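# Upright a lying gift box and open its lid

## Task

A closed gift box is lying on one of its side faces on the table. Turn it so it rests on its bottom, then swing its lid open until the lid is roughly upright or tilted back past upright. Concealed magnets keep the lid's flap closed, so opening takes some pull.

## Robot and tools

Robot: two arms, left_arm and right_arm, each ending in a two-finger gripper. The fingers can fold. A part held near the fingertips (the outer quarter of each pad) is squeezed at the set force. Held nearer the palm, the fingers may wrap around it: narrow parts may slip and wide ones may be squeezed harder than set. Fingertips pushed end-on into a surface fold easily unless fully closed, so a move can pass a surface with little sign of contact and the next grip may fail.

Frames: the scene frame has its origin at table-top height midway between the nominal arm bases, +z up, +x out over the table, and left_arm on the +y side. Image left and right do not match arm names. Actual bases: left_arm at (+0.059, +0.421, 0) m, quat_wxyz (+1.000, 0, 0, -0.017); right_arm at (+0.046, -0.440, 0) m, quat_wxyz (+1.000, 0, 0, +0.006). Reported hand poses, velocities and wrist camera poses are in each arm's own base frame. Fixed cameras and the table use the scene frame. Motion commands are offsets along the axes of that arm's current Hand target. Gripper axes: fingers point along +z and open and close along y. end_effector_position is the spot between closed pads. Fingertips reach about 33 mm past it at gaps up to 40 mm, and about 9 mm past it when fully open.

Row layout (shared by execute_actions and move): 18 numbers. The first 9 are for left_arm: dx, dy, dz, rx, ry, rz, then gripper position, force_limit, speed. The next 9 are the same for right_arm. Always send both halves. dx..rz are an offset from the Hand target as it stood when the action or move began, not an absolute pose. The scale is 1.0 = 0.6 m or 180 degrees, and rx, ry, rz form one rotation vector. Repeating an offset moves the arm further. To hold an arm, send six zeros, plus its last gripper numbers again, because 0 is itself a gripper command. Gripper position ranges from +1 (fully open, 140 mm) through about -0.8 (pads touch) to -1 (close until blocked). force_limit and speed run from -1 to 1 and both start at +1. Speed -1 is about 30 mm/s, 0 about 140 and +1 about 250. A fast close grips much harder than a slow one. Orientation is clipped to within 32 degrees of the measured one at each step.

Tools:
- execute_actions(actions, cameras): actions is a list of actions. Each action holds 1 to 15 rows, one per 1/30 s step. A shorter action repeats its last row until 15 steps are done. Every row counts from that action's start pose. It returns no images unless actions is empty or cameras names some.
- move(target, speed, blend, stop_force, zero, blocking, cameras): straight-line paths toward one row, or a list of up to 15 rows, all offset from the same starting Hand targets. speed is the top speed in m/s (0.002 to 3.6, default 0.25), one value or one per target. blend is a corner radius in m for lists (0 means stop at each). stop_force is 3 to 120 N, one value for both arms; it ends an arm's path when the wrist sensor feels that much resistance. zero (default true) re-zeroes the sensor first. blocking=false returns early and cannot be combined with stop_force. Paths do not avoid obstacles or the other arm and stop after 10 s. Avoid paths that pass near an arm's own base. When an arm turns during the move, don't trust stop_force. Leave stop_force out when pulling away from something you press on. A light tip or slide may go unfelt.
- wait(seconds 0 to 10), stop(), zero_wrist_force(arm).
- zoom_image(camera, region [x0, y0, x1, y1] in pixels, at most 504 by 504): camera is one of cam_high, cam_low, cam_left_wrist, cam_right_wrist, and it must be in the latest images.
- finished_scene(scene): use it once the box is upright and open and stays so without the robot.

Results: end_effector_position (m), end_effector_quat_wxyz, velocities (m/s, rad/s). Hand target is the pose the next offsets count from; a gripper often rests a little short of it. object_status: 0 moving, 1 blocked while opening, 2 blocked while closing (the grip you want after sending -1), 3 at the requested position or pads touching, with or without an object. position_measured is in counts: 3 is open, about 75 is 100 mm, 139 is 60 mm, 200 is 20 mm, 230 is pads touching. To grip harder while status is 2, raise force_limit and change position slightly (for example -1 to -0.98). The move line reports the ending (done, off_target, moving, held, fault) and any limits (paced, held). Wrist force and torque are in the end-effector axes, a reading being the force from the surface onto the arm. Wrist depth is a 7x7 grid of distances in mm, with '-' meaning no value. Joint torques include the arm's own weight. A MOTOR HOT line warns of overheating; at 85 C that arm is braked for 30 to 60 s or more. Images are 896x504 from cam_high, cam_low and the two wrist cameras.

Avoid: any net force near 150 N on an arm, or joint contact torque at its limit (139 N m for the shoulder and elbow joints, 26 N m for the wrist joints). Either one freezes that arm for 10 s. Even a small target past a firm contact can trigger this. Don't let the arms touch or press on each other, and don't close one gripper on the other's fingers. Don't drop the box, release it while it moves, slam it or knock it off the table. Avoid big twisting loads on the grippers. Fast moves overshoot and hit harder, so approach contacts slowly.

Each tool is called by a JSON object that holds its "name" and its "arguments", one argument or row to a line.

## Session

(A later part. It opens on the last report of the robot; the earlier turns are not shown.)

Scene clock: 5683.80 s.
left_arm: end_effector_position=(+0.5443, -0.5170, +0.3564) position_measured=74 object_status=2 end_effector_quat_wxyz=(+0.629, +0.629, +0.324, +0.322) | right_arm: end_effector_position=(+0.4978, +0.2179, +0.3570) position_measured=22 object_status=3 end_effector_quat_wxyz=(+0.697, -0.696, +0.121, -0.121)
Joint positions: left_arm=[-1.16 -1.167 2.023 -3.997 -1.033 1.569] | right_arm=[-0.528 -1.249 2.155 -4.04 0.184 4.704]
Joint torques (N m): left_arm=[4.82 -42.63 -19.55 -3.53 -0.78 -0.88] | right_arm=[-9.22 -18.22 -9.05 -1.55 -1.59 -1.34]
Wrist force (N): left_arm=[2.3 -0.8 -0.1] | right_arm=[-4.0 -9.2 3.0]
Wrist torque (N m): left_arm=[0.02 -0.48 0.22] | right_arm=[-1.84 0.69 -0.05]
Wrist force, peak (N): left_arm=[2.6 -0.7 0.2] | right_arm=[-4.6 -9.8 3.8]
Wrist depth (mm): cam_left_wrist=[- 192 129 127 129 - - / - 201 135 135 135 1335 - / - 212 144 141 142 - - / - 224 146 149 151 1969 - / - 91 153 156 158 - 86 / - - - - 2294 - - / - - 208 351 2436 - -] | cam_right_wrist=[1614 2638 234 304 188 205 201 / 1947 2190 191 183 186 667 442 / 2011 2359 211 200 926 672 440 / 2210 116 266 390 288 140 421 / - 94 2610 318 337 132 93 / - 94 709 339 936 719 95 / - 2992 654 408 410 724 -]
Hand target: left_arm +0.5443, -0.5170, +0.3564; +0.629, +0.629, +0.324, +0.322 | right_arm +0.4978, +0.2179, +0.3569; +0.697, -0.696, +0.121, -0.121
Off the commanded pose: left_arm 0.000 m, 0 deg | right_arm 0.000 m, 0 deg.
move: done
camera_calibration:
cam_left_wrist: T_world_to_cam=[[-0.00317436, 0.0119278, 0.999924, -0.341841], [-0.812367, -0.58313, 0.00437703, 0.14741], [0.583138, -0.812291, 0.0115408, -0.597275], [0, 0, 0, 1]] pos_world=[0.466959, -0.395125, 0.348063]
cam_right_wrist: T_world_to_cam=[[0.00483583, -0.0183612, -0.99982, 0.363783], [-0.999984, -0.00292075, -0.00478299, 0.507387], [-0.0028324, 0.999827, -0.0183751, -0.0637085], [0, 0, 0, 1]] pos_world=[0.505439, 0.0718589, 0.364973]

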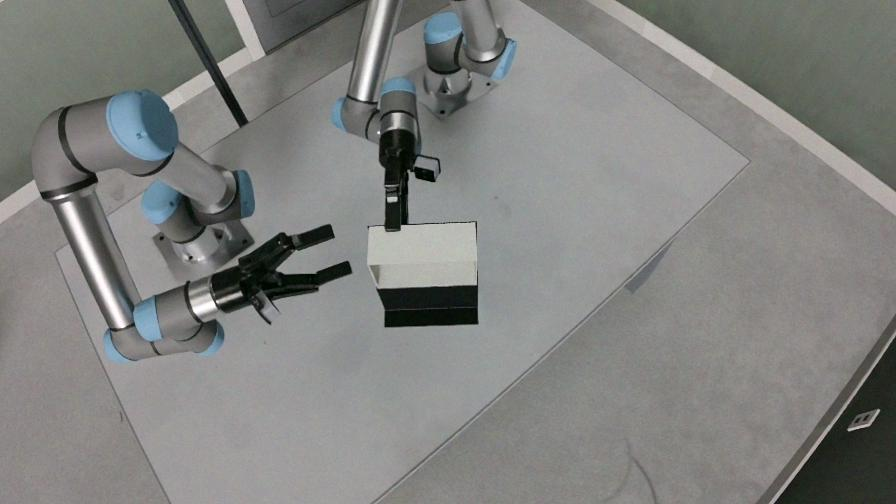

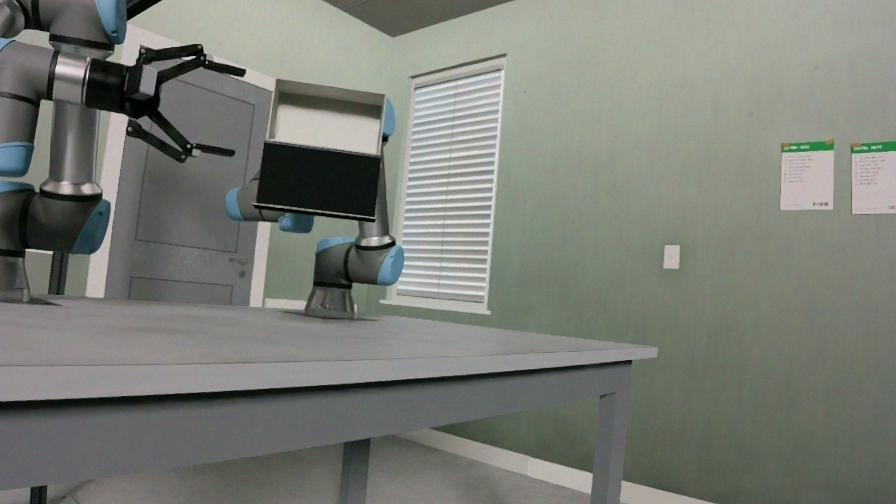

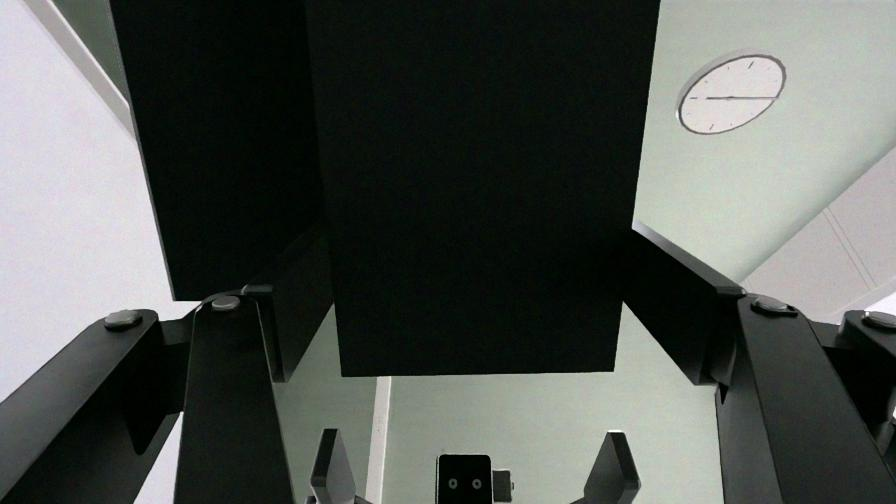

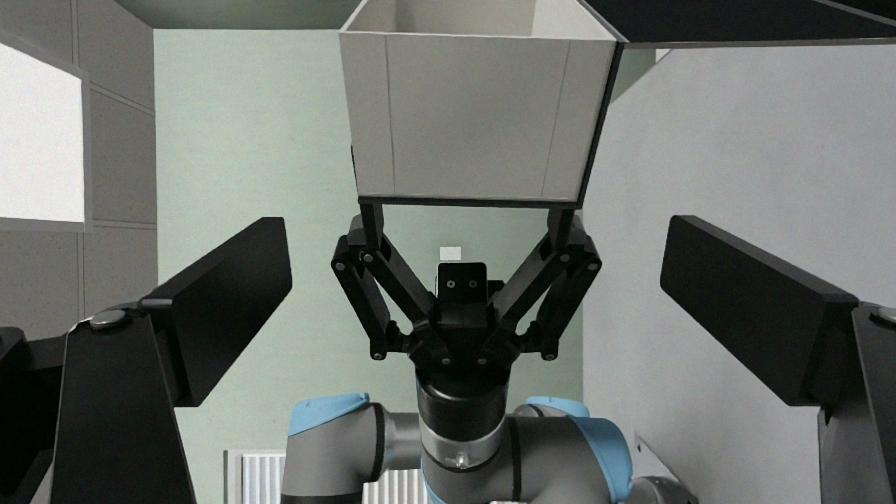

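{"name": "move", "arguments": {
  "target": [0,0,0,0,0,0,-1,1,0.8,0.0412,-0.0023,0.0917,0,0,0.008,0.85,-1,0.5],
  "speed": 0.08,
  "cameras": ["cam_left_wrist", "cam_right_wrist"]
}}

Scene clock: 5738.17 s.
left_arm: end_effector_position=(+0.5443, -0.5170, +0.3564) position_measured=74 object_status=2 end_effector_quat_wxyz=(+0.629, +0.629, +0.324, +0.322) | right_arm: end_effector_position=(+0.5396, +0.2614, +0.3583) position_measured=22 object_status=3 end_effector_quat_wxyz=(+0.699, -0.695, +0.129, -0.113)
Joint positions: left_arm=[-1.16 -1.167 2.023 -3.997 -1.033 1.569] | right_arm=[-0.383 -1.191 2.057 -3.975 0.039 4.704]
Joint torques (N m): left_arm=[4.95 -42.24 -19.64 -3.7 -0.86 -0.87] | right_arm=[-4.56 -44.22 -3.96 0.8 -0.13 0.6]
Wrist force (N): left_arm=[2.4 -0.9 0.3] | right_arm=[-4.0 -9.6 3.1]
Wrist torque (N m): left_arm=[0.01 -0.52 0.22] | right_arm=[-1.94 0.72 -0.03]
Wrist force, peak (N): left_arm=[2.6 -0.8 0.3] | right_arm=[-3.5 -9.8 3.9]
Wrist depth (mm): cam_left_wrist=[- 192 129 128 129 - - / - 203 136 135 135 1313 - / 412 211 143 141 142 - 1763 / - 222 147 149 151 1953 - / - 91 153 158 157 - 86 / - - 204 335 238 - - / - - 230 257 243 - -] | cam_right_wrist=[- 2171 2251 275 230 181 177 / 2011 2921 136 291 164 134 132 / 2011 2638 138 135 134 583 444 / 1817 117 152 157 152 140 424 / - 98 231 243 229 132 93 / - 94 272 274 264 746 95 / - - 623 295 405 748 -]
Hand target: left_arm +0.5443, -0.5170, +0.3564; +0.629, +0.629, +0.324, +0.322 | right_arm +0.5396, +0.2614, +0.3583; +0.699, -0.695, +0.129, -0.113
Off the commanded pose: left_arm 0.000 m, 0 deg | right_arm 0.000 m, 0 deg.
move: done
camera_calibration:
cam_left_wrist: T_world_to_cam=[[-0.00317436, 0.0119278, 0.999924, -0.341841], [-0.812367, -0.58313, 0.00437703, 0.14741], [0.583138, -0.812291, 0.0115408, -0.597275], [0, 0, 0, 1]] pos_world=[0.466959, -0.395125, 0.348063]
cam_right_wrist: T_world_to_cam=[[-0.0191835, -0.00991996, -0.999767, 0.376438], [-0.999811, -0.00298235, 0.019214, 0.540638], [-0.00317225, 0.999946, -0.00986087, -0.109929], [0, 0, 0, 1]] pos_world=[0.547408, 0.11527, 0.364878]
Images, in order (width x height): cam_left_wrist 896x504, cam_right_wrist 896x504.

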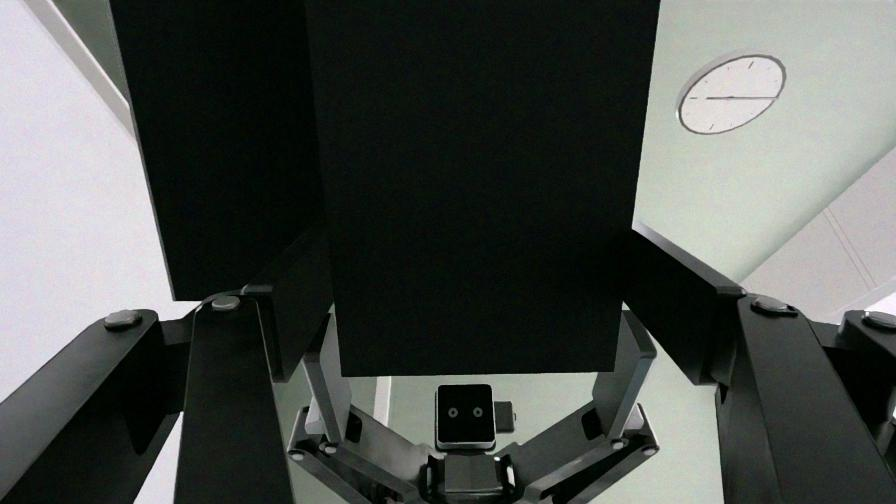

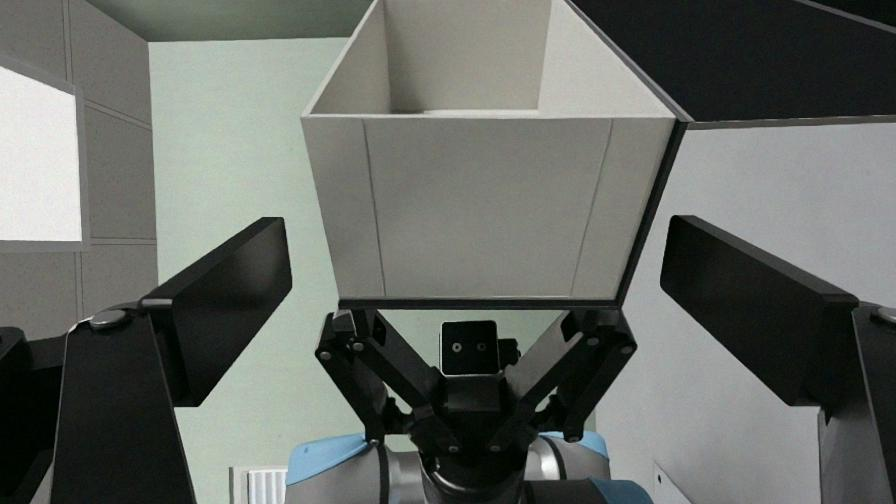

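{"name": "move", "arguments": {
  "target": [
    [0,0,0,0,0,0,-1,1,0.8,0.008,0.0015,-0.0078,0,0,0,0.85,-1,0.5],
    [0,0,0,0,0,0,-1,1,0.8,0.008,0.0015,-0.0078,0,0,0,-1,1,-1]
  ],
  "speed": 0.05,
  "cameras": ["cam_left_wrist", "cam_right_wrist"]
}}

Scene clock: 5759.83 s.
left_arm: end_effector_position=(+0.5443, -0.5169, +0.3565) position_measured=74 object_status=2 end_effector_quat_wxyz=(+0.629, +0.629, +0.324, +0.322) | right_arm: end_effector_position=(+0.5426, +0.2553, +0.3573) position_measured=72 object_status=0 end_effector_quat_wxyz=(+0.699, -0.695, +0.130, -0.113)
Joint positions: left_arm=[-1.16 -1.167 2.023 -3.997 -1.033 1.569] | right_arm=[-0.394 -1.182 2.047 -3.977 0.05 4.707]
Joint torques (N m): left_arm=[-8.84 -13.6 -8.97 5.96 -5.55 -0.69] | right_arm=[9.75 -42.11 -28.8 -2.01 0.99 0.9]
Wrist force (N): left_arm=[22.0 14.7 -9.6] | right_arm=[0.9 5.9 -15.7]
Wrist torque (N m): left_arm=[-0.54 -1.11 0.05] | right_arm=[-2.61 0.67 0.00]
Wrist force, peak (N): left_arm=[22.0 14.7 -9.8] | right_arm=[1.4 5.9 -15.7]
Wrist depth (mm): cam_left_wrist=[- 192 129 127 129 1079 - / 400 201 135 135 135 - - / - 211 144 141 142 - 1700 / - 222 145 149 150 121 3237 / - 91 153 156 159 - 86 / - - 212 328 214 - - / - - 231 265 252 - -] | cam_right_wrist=[1603 - 2171 278 241 204 182 / 1845 2886 166 301 205 143 139 / 2115 - 139 139 139 626 440 / 1947 2503 148 157 157 138 443 / 1728 87 171 259 230 109 83 / - - 280 280 271 - 70 / - - 627 298 412 - -]
Hand target: left_arm +0.5443, -0.5170, +0.3564; +0.629, +0.629, +0.324, +0.322 | right_arm +0.5425, +0.2553, +0.3573; +0.699, -0.695, +0.129, -0.113
Off the commanded pose: left_arm 0.000 m, 0 deg | right_arm 0.000 m, 0 deg.
move: done
camera_calibration:
cam_left_wrist: T_world_to_cam=[[-0.00323356, 0.0120088, 0.999923, -0.341881], [-0.812286, -0.583243, 0.00437783, 0.147326], [0.58325, -0.812209, 0.0116406, -0.597331], [0, 0, 0, 1]] pos_world=[0.466959, -0.395125, 0.348163]
cam_right_wrist: T_world_to_cam=[[-0.0191852, -0.00961813, -0.99977, 0.375302], [-0.999811, -0.00288812, 0.0192138, 0.54353], [-0.00307225, 0.99995, -0.0095609, -0.104096], [0, 0, 0, 1]] pos_world=[0.550308, 0.10927, 0.363777]
Images, in order (width x height): cam_left_wrist 896x504, cam_right_wrist 896x504.

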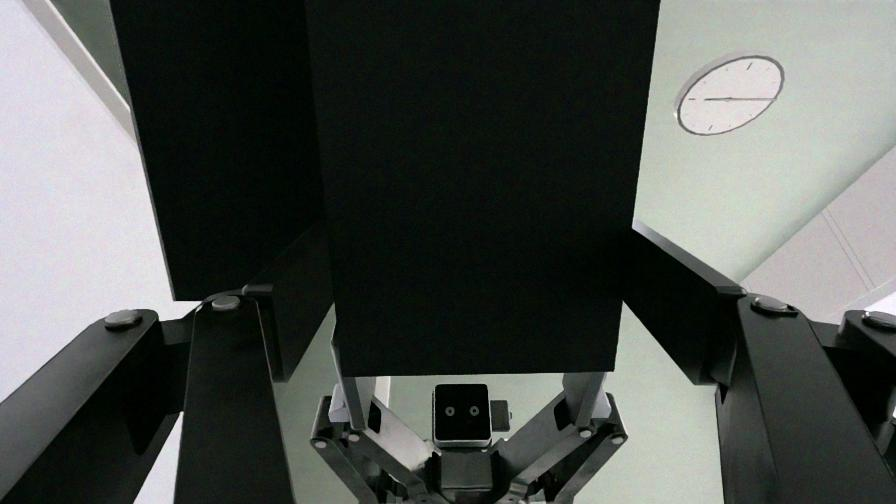

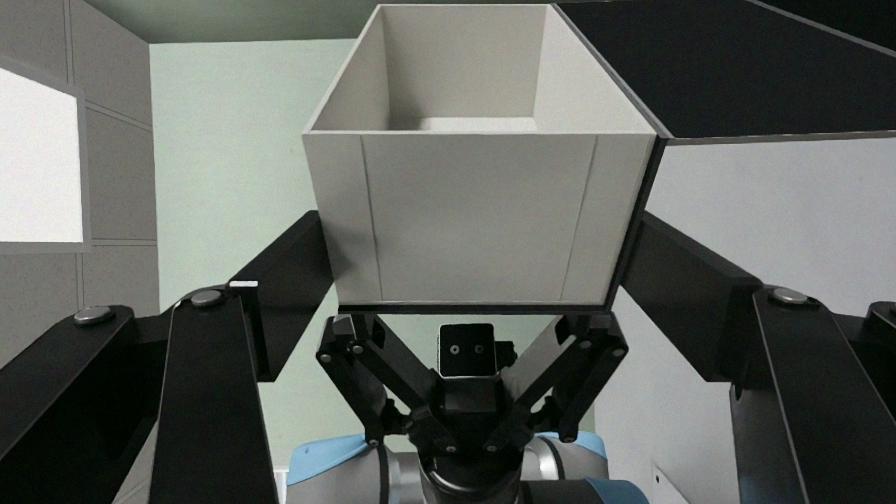

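{"name": "wait", "arguments": {
  "seconds": 0.7
}}

Scene clock: 5769.97 s.
left_arm: end_effector_position=(+0.5443, -0.5170, +0.3564) position_measured=74 object_status=2 end_effector_quat_wxyz=(+0.629, +0.629, +0.324, +0.322) | right_arm: end_effector_position=(+0.5425, +0.2553, +0.3573) position_measured=72 object_status=2 end_effector_quat_wxyz=(+0.699, -0.695, +0.129, -0.113)
Joint positions: left_arm=[-1.16 -1.167 2.023 -3.997 -1.033 1.569] | right_arm=[-0.394 -1.182 2.047 -3.977 0.05 4.707]
Joint torques (N m): left_arm=[-17.86 -8.1 -6.05 5.78 -6.41 -0.68] | right_arm=[10.59 -51.94 -29.42 -1.82 2.76 0.79]
Wrist force (N): left_arm=[22.1 15.0 -9.7] | right_arm=[1.1 6.1 -15.7]
Wrist torque (N m): left_arm=[-0.50 -1.12 0.04] | right_arm=[-2.57 0.63 0.00]
Wrist force, peak (N): left_arm=[22.1 15.1 -9.8] | right_arm=[1.1 6.2 -15.9]
Wrist depth (mm): cam_left_wrist=[- 192 128 127 129 1176 - / - 201 135 135 136 1327 - / - 211 144 141 142 - - / - 223 147 149 151 137 1575 / - 91 153 157 157 - 86 / - - 212 334 216 - - / - - 231 265 253 - -] | cam_right_wrist=[1831 2478 249 278 240 204 182 / 2062 2405 166 301 204 143 139 / 1917 2359 139 139 139 618 442 / 2097 2638 148 157 157 138 444 / 1752 87 171 172 229 109 83 / - - 282 280 271 - 70 / - - 627 299 415 - -]
Hand target: left_arm +0.5443, -0.5170, +0.3564; +0.629, +0.629, +0.324, +0.322 | right_arm +0.5425, +0.2553, +0.3573; +0.699, -0.695, +0.129, -0.113
Tool commands: left_gripper/position=-1.0 left_gripper/force_limit=+1.0 left_gripper/speed=+0.8 right_gripper/position=-1.0 right_gripper/force_limit=+1.0 right_gripper/speed=-1.0
Off the commanded pose: left_arm 0.000 m, 0 deg | right_arm 0.000 m, 0 deg.
wait: 0.70 s; at rest from the start

{"name": "move", "arguments": {
  "target": [
    [0,0,0,0,0,0,0.94,-1,-0.4,0,0,0,0,0,0,-1,1,-1],
    [0,0,-0.2333,0,0,0,0.94,-1,-0.4,0,0,0,0,0,0,-1,1,-1]
  ],
  "speed": 0.12,
  "cameras": ["all"]
}}

Scene clock: 5785.50 s.
left_arm: end_effector_position=(+0.4305, -0.4354, +0.3565) position_measured=11 object_status=3 end_effector_quat_wxyz=(+0.629, +0.629, +0.324, +0.322) | right_arm: end_effector_position=(+0.5425, +0.2553, +0.3573) position_measured=72 object_status=2 end_effector_quat_wxyz=(+0.699, -0.695, +0.129, -0.113)
Joint positions: left_arm=[-1.405 -1.425 2.406 -4.122 -0.788 1.568] | right_arm=[-0.394 -1.182 2.047 -3.977 0.05 4.707]
Joint torques (N m): left_arm=[-3.69 -14.73 -12.52 -0.18 0.23 -1.68] | right_arm=[-3.96 -21.6 -23.94 1.48 -1.55 -0.47]
Wrist force (N): left_arm=[2.4 0.5 0.3] | right_arm=[-4.5 -6.4 2.5]
Wrist torque (N m): left_arm=[-0.07 -0.52 0.31] | right_arm=[-1.66 0.82 -0.08]
Wrist force, peak (N): left_arm=[22.2 15.3 -9.6] | right_arm=[0.9 6.0 -16.0]
Wrist depth (mm): cam_left_wrist=[- - 317 255 - - - / - - 334 267 269 1459 - / - - 340 280 1688 - - / - - 364 292 - 138 - / - - - 384 360 133 97 / - - - 411 - 2882 - / - - 477 484 - - -] | cam_right_wrist=[1995 3067 - 279 240 204 183 / 2027 2820 166 300 204 144 140 / 1978 - 139 139 139 626 444 / 1887 - 148 157 157 138 447 / 85 87 129 2582 1214 108 83 / - - - 2638 1227 - 70 / - - 338 435 361 - -]
Hand target: left_arm +0.4305, -0.4354, +0.3565; +0.629, +0.629, +0.324, +0.322 | right_arm +0.5425, +0.2553, +0.3573; +0.699, -0.695, +0.129, -0.113
Off the commanded pose: left_arm 0.000 m, 0 deg | right_arm 0.000 m, 0 deg.
move: done
camera_calibration:
cam_left_wrist: T_world_to_cam=[[-0.00315094, 0.0120668, 0.999922, -0.34334], [-0.812367, -0.58313, 0.00447717, 0.102591], [0.583139, -0.812289, 0.0116401, -0.464725], [0, 0, 0, 1]] pos_world=[0.353259, -0.313525, 0.348263]
cam_right_wrist: T_world_to_cam=[[-0.019085, -0.00971785, -0.999771, 0.375359], [-0.999813, -0.00288492, 0.0191139, 0.543565], [-0.00307001, 0.999949, -0.00966098, -0.104059], [0, 0, 0, 1]] pos_world=[0.550308, 0.10927, 0.363878]

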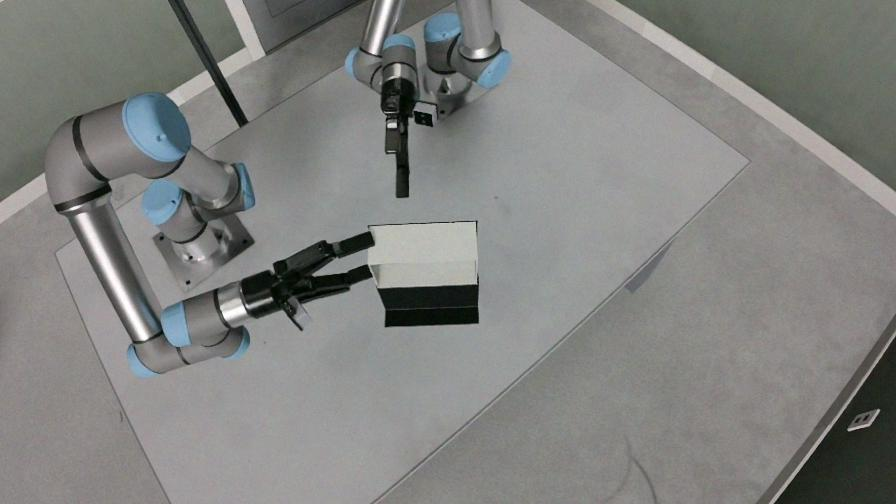

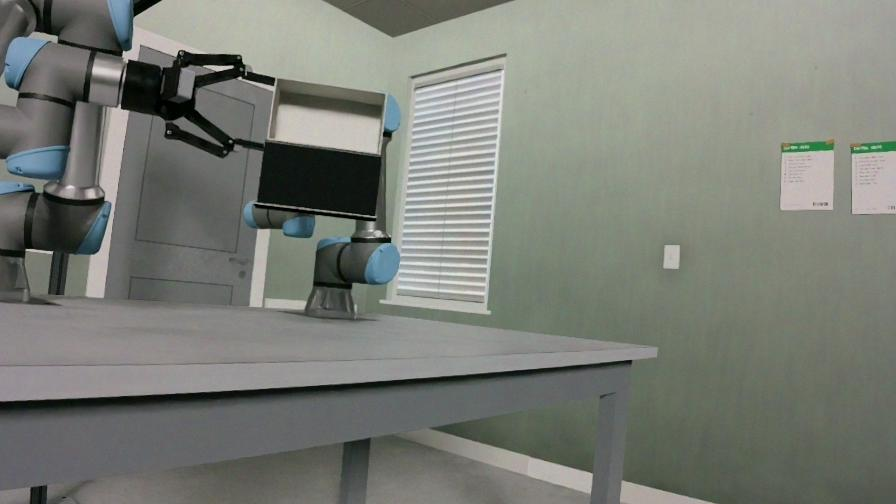

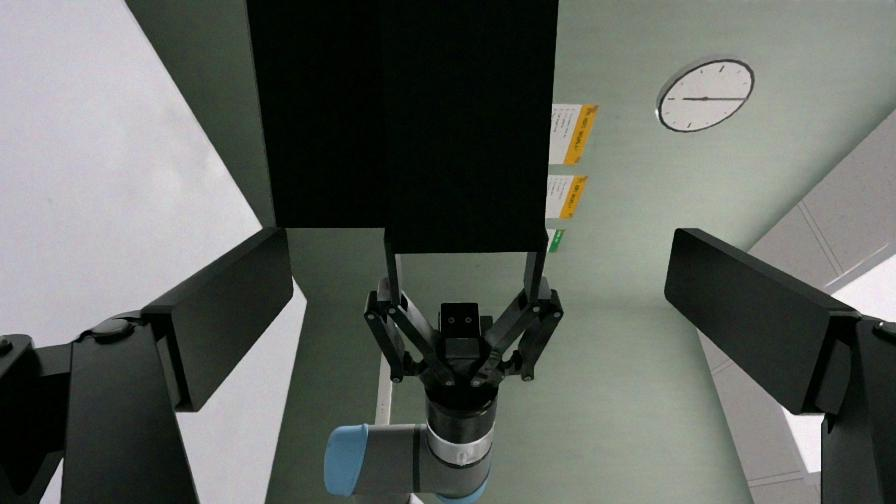

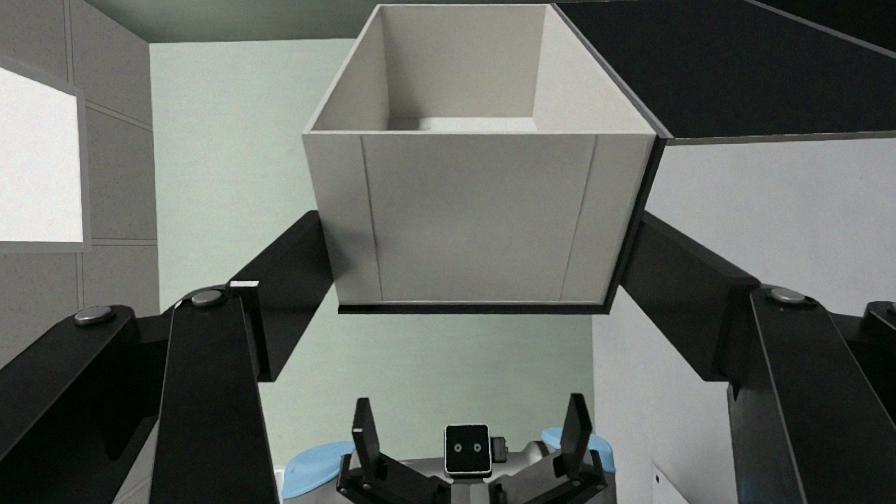

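{"name": "move", "arguments": {
  "target": [0,0.1,-0.1,0,0,0,0.94,-1,-0.4,0,0,0,-0.1633,0,-0.4801,-1,1,-1],
  "speed": 0.16,
  "cameras": ["all"]
}}

Scene clock: 5913.17 s.
left_arm: end_effector_position=(+0.3818, -0.4003, +0.4165) position_measured=11 object_status=3 end_effector_quat_wxyz=(+0.629, +0.629, +0.324, +0.322) | right_arm: end_effector_position=(+0.5424, +0.2554, +0.3573) position_measured=72 object_status=2 end_effector_quat_wxyz=(-0.252, +0.734, +0.354, +0.522)
Joint positions: left_arm=[-1.591 -1.745 2.484 -3.879 -0.603 1.568] | right_arm=[-0.308 -1.532 1.677 -5.653 0.488 5.572]
Joint torques (N m): left_arm=[5.98 3.51 -17.91 -3.1 -1.45 -1.61] | right_arm=[-5.38 -13.67 -36.1 3.03 -3.58 1.16]
Wrist force (N): left_arm=[2.2 0.6 0.4] | right_arm=[-3.4 -3.1 1.4]
Wrist torque (N m): left_arm=[-0.03 -0.49 0.41] | right_arm=[-0.74 0.44 -0.09]
Wrist force, peak (N): left_arm=[2.6 0.8 0.4] | right_arm=[-4.7 -6.5 2.5]
Wrist depth (mm): cam_left_wrist=[- - - - - - - / - 601 1534 - 1544 1534 - / - - - 1777 2110 - - / - - - 347 2954 136 - / - - - 346 - 124 97 / - - - 411 516 2514 - / - - - 446 462 - -] | cam_right_wrist=[1778 2097 - 278 1305 1100 889 / 1553 2133 167 300 204 1163 985 / 895 919 143 139 139 233 1018 / 732 755 148 157 157 138 1062 / 636 87 172 577 568 108 84 / - - 519 522 519 - 70 / - - 458 455 453 - -]
Hand target: left_arm +0.3819, -0.4004, +0.4165; +0.629, +0.629, +0.324, +0.322 | right_arm +0.5425, +0.2553, +0.3573; -0.252, +0.734, +0.354, +0.522
Off the commanded pose: left_arm 0.000 m, 0 deg | right_arm 0.000 m, 0 deg.
move: done
camera_calibration:
cam_left_wrist: T_world_to_cam=[[-0.00311663, 0.0118462, 0.999925, -0.403984], [-0.812367, -0.58313, 0.00437634, 0.0832106], [0.583138, -0.812292, 0.0114408, -0.408515], [0, 0, 0, 1]] pos_world=[0.304559, -0.278525, 0.408263]
cam_right_wrist: T_world_to_cam=[[0.774555, -0.632367, 0.0133153, -0.258037], [-0.390259, -0.494364, -0.776725, 0.622677], [0.497758, 0.596419, -0.629699, -0.0512362], [0, 0, 0, 1]] pos_world=[0.468372, 0.175213, 0.454821]

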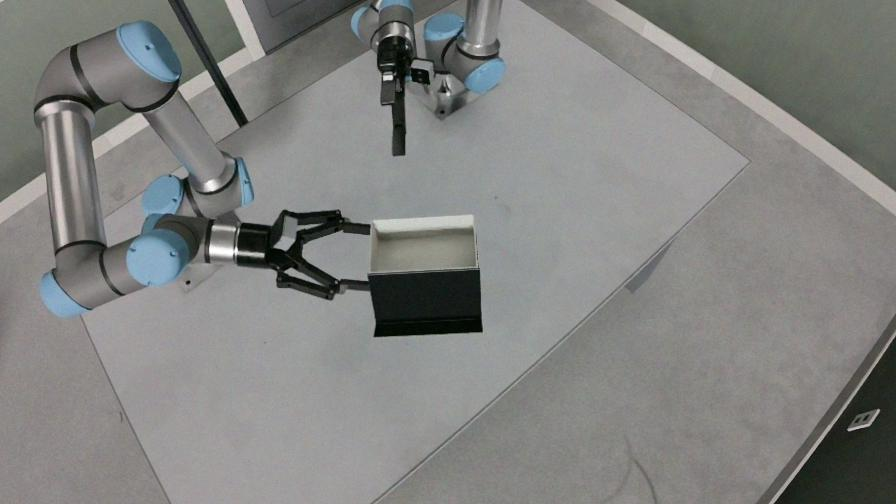

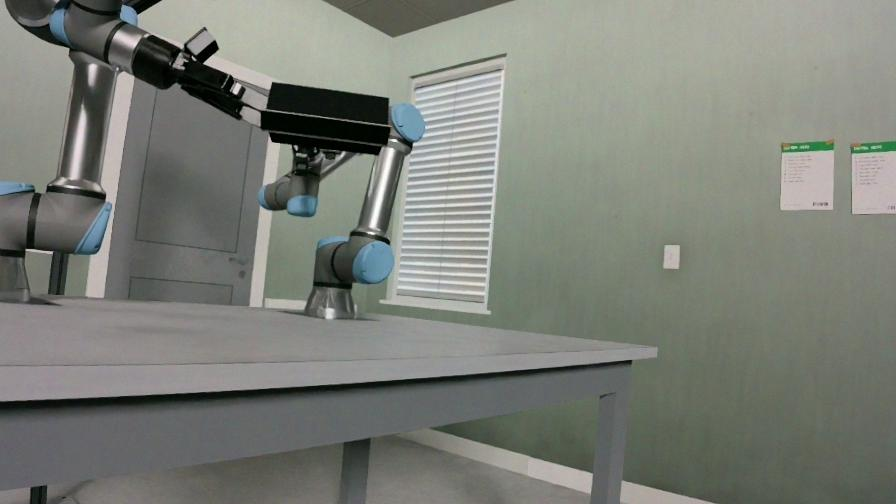

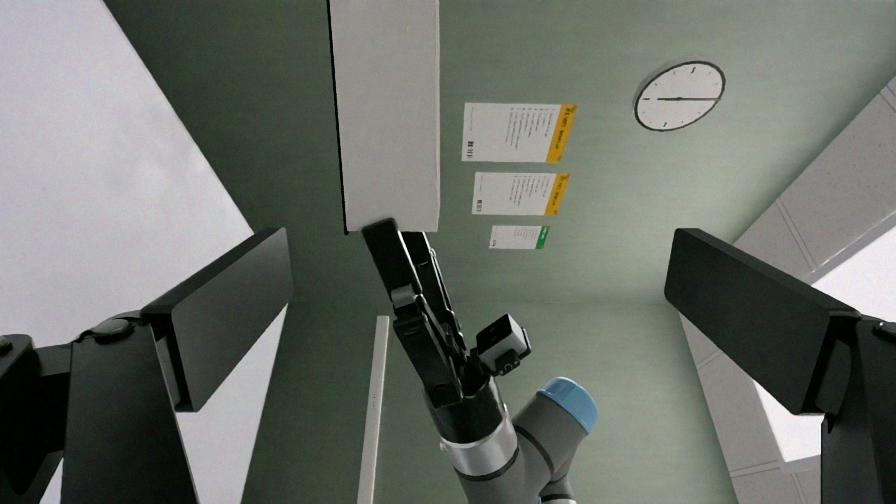

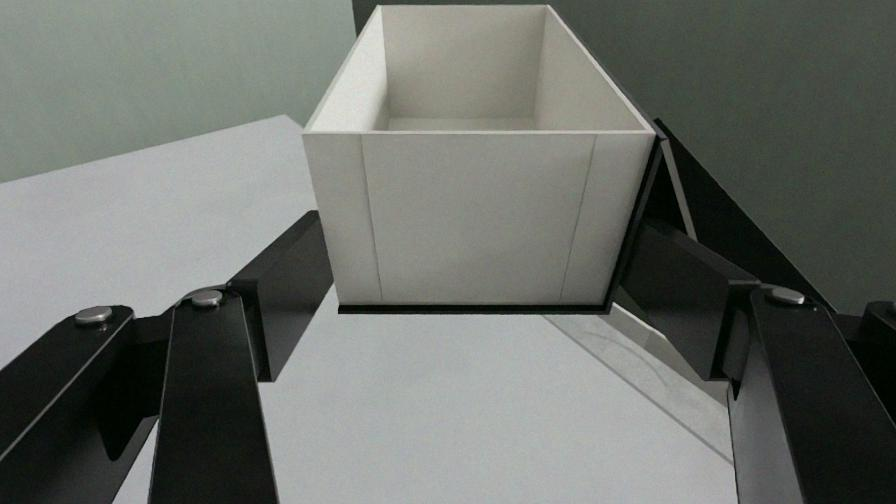

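{"name": "zoom_image", "arguments": {
  "camera": "cam_low",
  "region": [180, 40, 460, 200]
}}

{"name": "zoom_image", "arguments": {
  "camera": "cam_right_wrist",
  "region": [560, 90, 896, 410]
}}

Scaled by 1.800 from the camera's 896x504 image, which has a finer 1280x720 frame.

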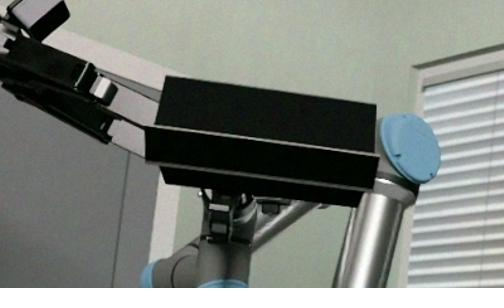

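Scaled by 1.500 from the camera's 896x504 image, which has a finer 1280x720 frame.

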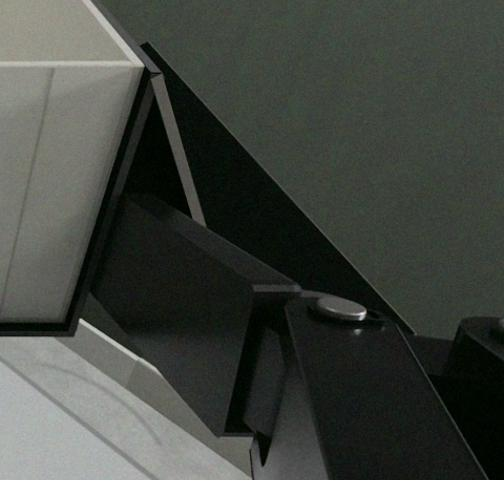

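{"name": "move", "arguments": {
  "target": [0,0,0,0,0,0,0.94,-1,-0.4,-0.3936,0.0002,0.1368,0,0,0,-1,1,-1],
  "speed": 0.12,
  "cameras": ["all"]
}}

Scene clock: 6063.00 s.
left_arm: end_effector_position=(+0.3819, -0.4004, +0.4165) position_measured=11 object_status=3 end_effector_quat_wxyz=(+0.629, +0.629, +0.324, +0.322) | right_arm: end_effector_position=(+0.5424, +0.2551, +0.1077) position_measured=72 object_status=2 end_effector_quat_wxyz=(-0.254, +0.735, +0.357, +0.517)
Joint positions: left_arm=[-1.59 -1.745 2.484 -3.879 -0.603 1.568] | right_arm=[-0.31 -1.24 2.045 -6.283 0.487 5.545]
Joint torques (N m): left_arm=[6.65 2.28 -23.24 -3.19 -1.57 1.05] | right_arm=[-6.11 -33.35 -12.65 3.24 -1.94 0.18]
Wrist force (N): left_arm=[2.3 0.5 0.5] | right_arm=[-2.6 -2.9 1.3]
Wrist torque (N m): left_arm=[-0.05 -0.52 0.41] | right_arm=[-0.72 0.23 -0.11]
Wrist force, peak (N): left_arm=[2.5 0.7 0.5] | right_arm=[-4.9 -3.2 1.6]
Wrist depth (mm): cam_left_wrist=[- - - 1343 - - - / - - - 1565 1477 1515 - / 339 - - 1906 1652 - - / 337 - - - - 137 - / - - - - - 132 92 / - 416 511 - - - - / - 433 480 - - - -] | cam_right_wrist=[715 776 781 279 1239 1131 922 / 530 529 198 301 204 1185 970 / 402 401 143 139 139 1146 1035 / 323 320 148 157 157 127 327 / 279 87 171 250 249 108 83 / - - 230 230 229 222 70 / - - 201 201 201 200 -]
Hand target: left_arm +0.3819, -0.4004, +0.4165; +0.629, +0.629, +0.324, +0.322 | right_arm +0.5424, +0.2555, +0.1073; -0.252, +0.734, +0.354, +0.522
Off the commanded pose: left_arm 0.000 m, 0 deg | right_arm 0.001 m, 1 deg.
joint sent to its limit (right arm) — joint 4 (wrist 1), lower limit. The joint targets still meet the commanded pose.
move: done
camera_calibration:
cam_left_wrist: T_world_to_cam=[[-0.00317436, 0.0119278, 0.999924, -0.403943], [-0.812367, -0.58313, 0.00437703, 0.0832105], [0.583138, -0.812291, 0.0115408, -0.408555], [0, 0, 0, 1]] pos_world=[0.304559, -0.278525, 0.408263]
cam_right_wrist: T_world_to_cam=[[0.780339, -0.62527, 0.0104079, -0.259655], [-0.39219, -0.502281, -0.77065, 0.431104], [0.487092, 0.597286, -0.637174, -0.201851], [0, 0, 0, 1]] pos_world=[0.470014, 0.174744, 0.206319]

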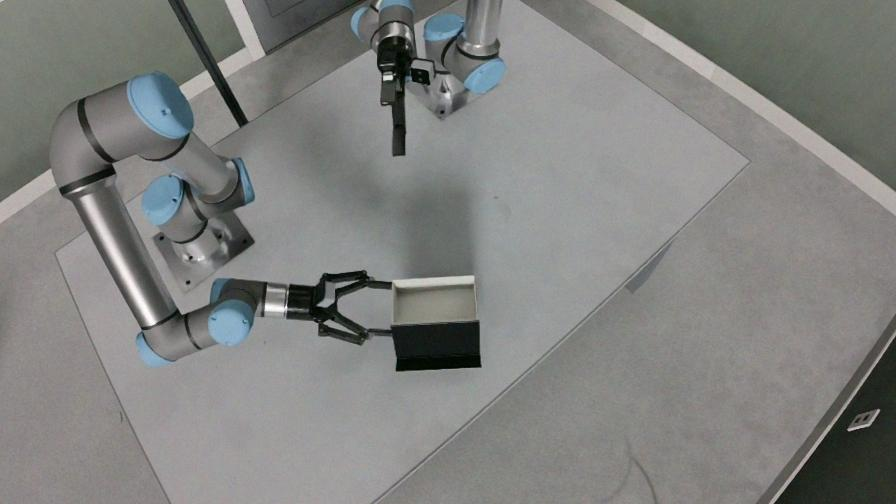

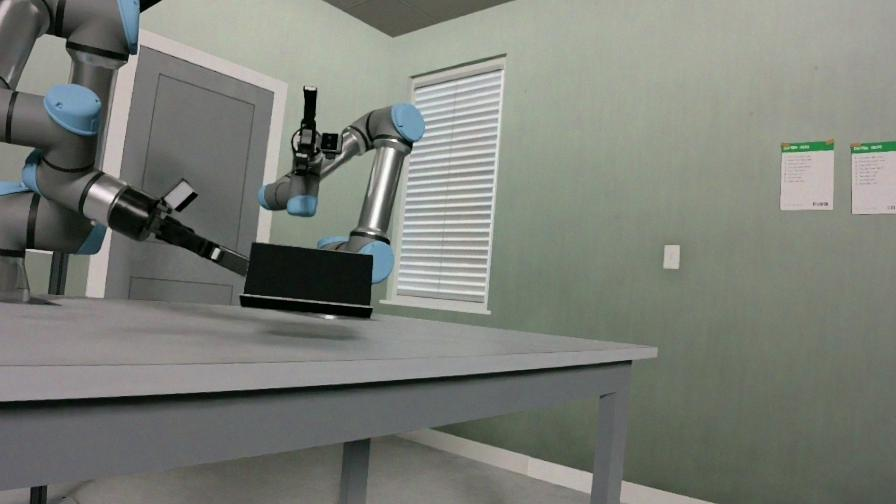

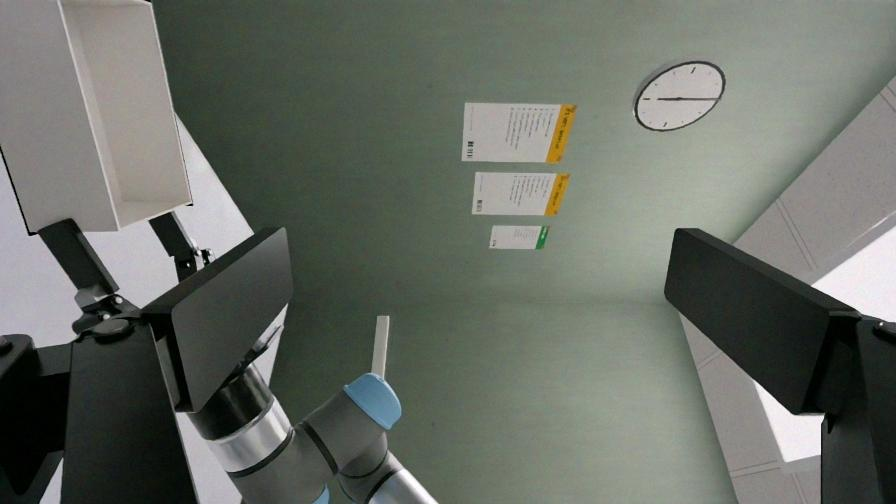

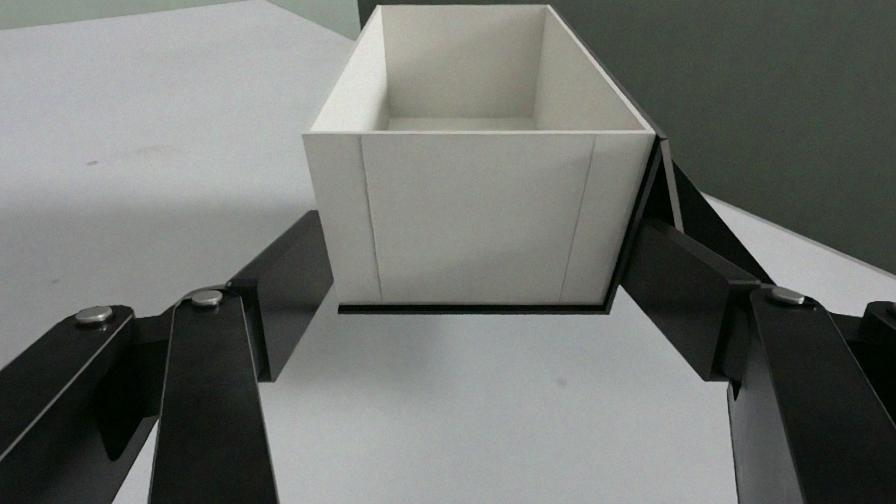

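{"name": "move", "arguments": {
  "target": [0,0,0,0,0,0,0.94,-1,-0.4,0,0,0,0.1155,0,-0.0401,-1,1,-1],
  "speed": 0.15,
  "cameras": ["all"]
}}

Scene clock: 6147.10 s.
left_arm: end_effector_position=(+0.3819, -0.4004, +0.4165) position_measured=11 object_status=3 end_effector_quat_wxyz=(+0.629, +0.629, +0.324, +0.322) | right_arm: end_effector_position=(+0.5424, +0.2555, +0.1072) position_measured=72 object_status=2 end_effector_quat_wxyz=(-0.347, +0.653, +0.487, +0.464)
Joint positions: left_arm=[-1.59 -1.745 2.484 -3.879 -0.603 1.568] | right_arm=[-0.352 -0.859 1.703 -5.374 0.34 4.52]
Joint torques (N m): left_arm=[5.89 0.83 -22.8 -3.02 -1.61 1.02] | right_arm=[1.73 -53.94 0.94 4.19 -4.29 -1.21]
Wrist force (N): left_arm=[2.1 0.6 0.6] | right_arm=[-3.2 -2.7 1.2]
Wrist torque (N m): left_arm=[-0.02 -0.46 0.41] | right_arm=[-0.69 0.36 -0.09]
Wrist force, peak (N): left_arm=[2.5 0.6 0.7] | right_arm=[-3.5 -3.1 1.2]
Wrist depth (mm): cam_left_wrist=[330 - - 1343 1327 - - / 364 - 1790 - - 1630 - / 385 - - - 2229 - - / - - - - - 137 1737 / - - 607 - - 124 97 / - 104 564 - - - - / - - 637 597 411 - -] | cam_right_wrist=[797 815 732 279 270 1258 1168 / 534 542 198 302 204 1452 1131 / 403 405 143 139 139 376 1185 / 325 323 148 157 158 127 331 / 278 87 171 250 250 108 83 / - - 229 228 228 222 70 / - - 201 200 200 200 -]
Hand target: left_arm +0.3819, -0.4004, +0.4165; +0.629, +0.629, +0.324, +0.322 | right_arm +0.5424, +0.2555, +0.1073; -0.347, +0.653, +0.487, +0.464
Off the commanded pose: left_arm 0.000 m, 0 deg | right_arm 0.000 m, 0 deg.
move: done
camera_calibration:
cam_left_wrist: T_world_to_cam=[[-0.00317436, 0.0119278, 0.999924, -0.403943], [-0.812367, -0.58313, 0.00437703, 0.0832105], [0.583138, -0.812291, 0.0115408, -0.408555], [0, 0, 0, 1]] pos_world=[0.304559, -0.278525, 0.408263]
cam_right_wrist: T_world_to_cam=[[0.955046, -0.296145, 0.0135918, -0.438574], [-0.176301, -0.604224, -0.777066, 0.340616], [0.238337, 0.739738, -0.629272, -0.104599], [0, 0, 0, 1]] pos_world=[0.503839, 0.153303, 0.204821]

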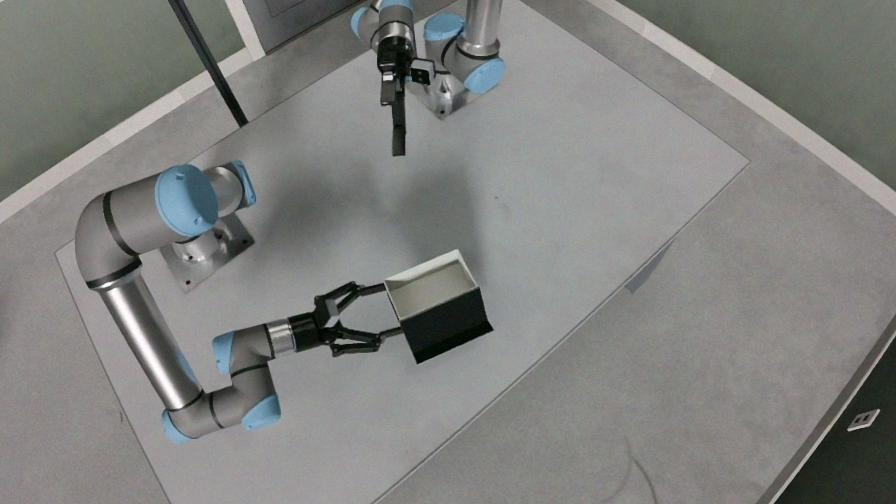

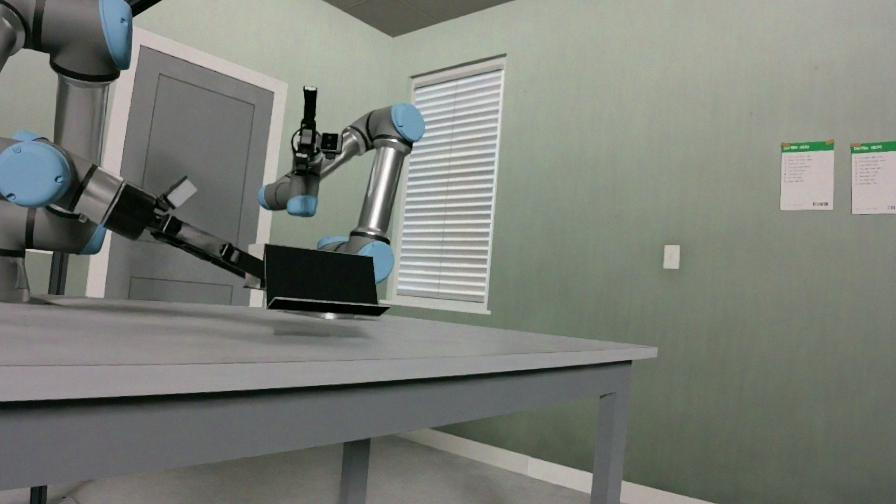

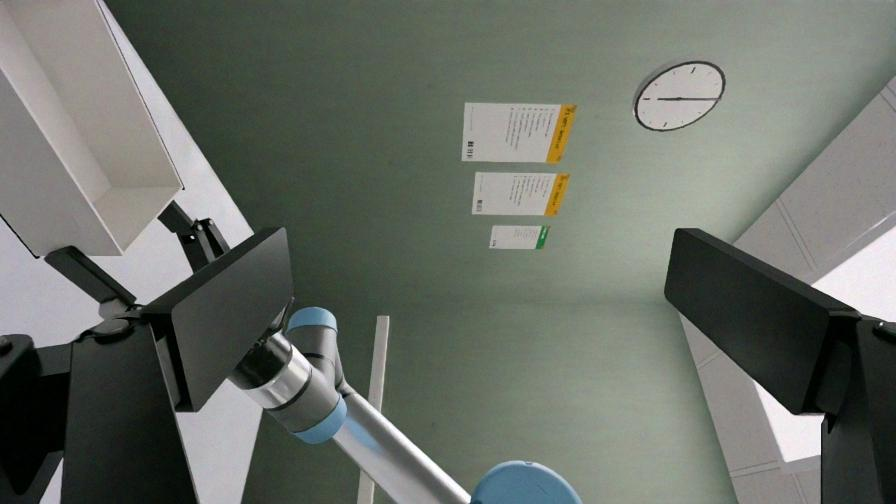

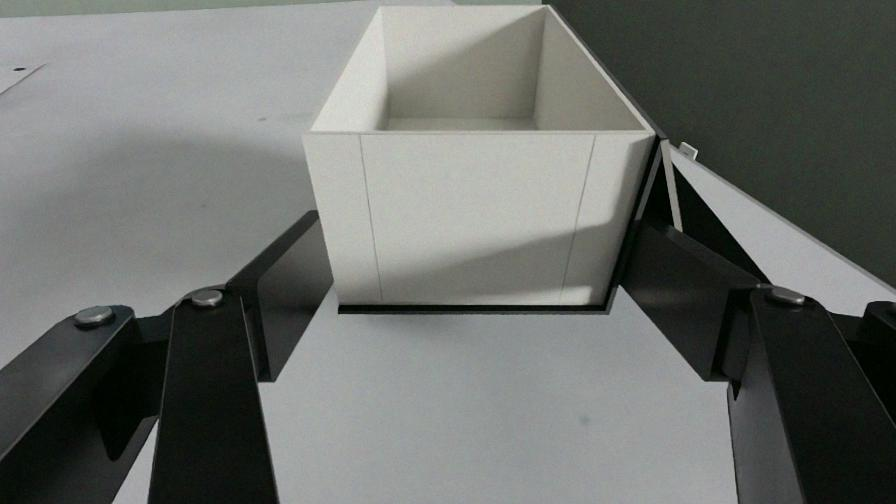

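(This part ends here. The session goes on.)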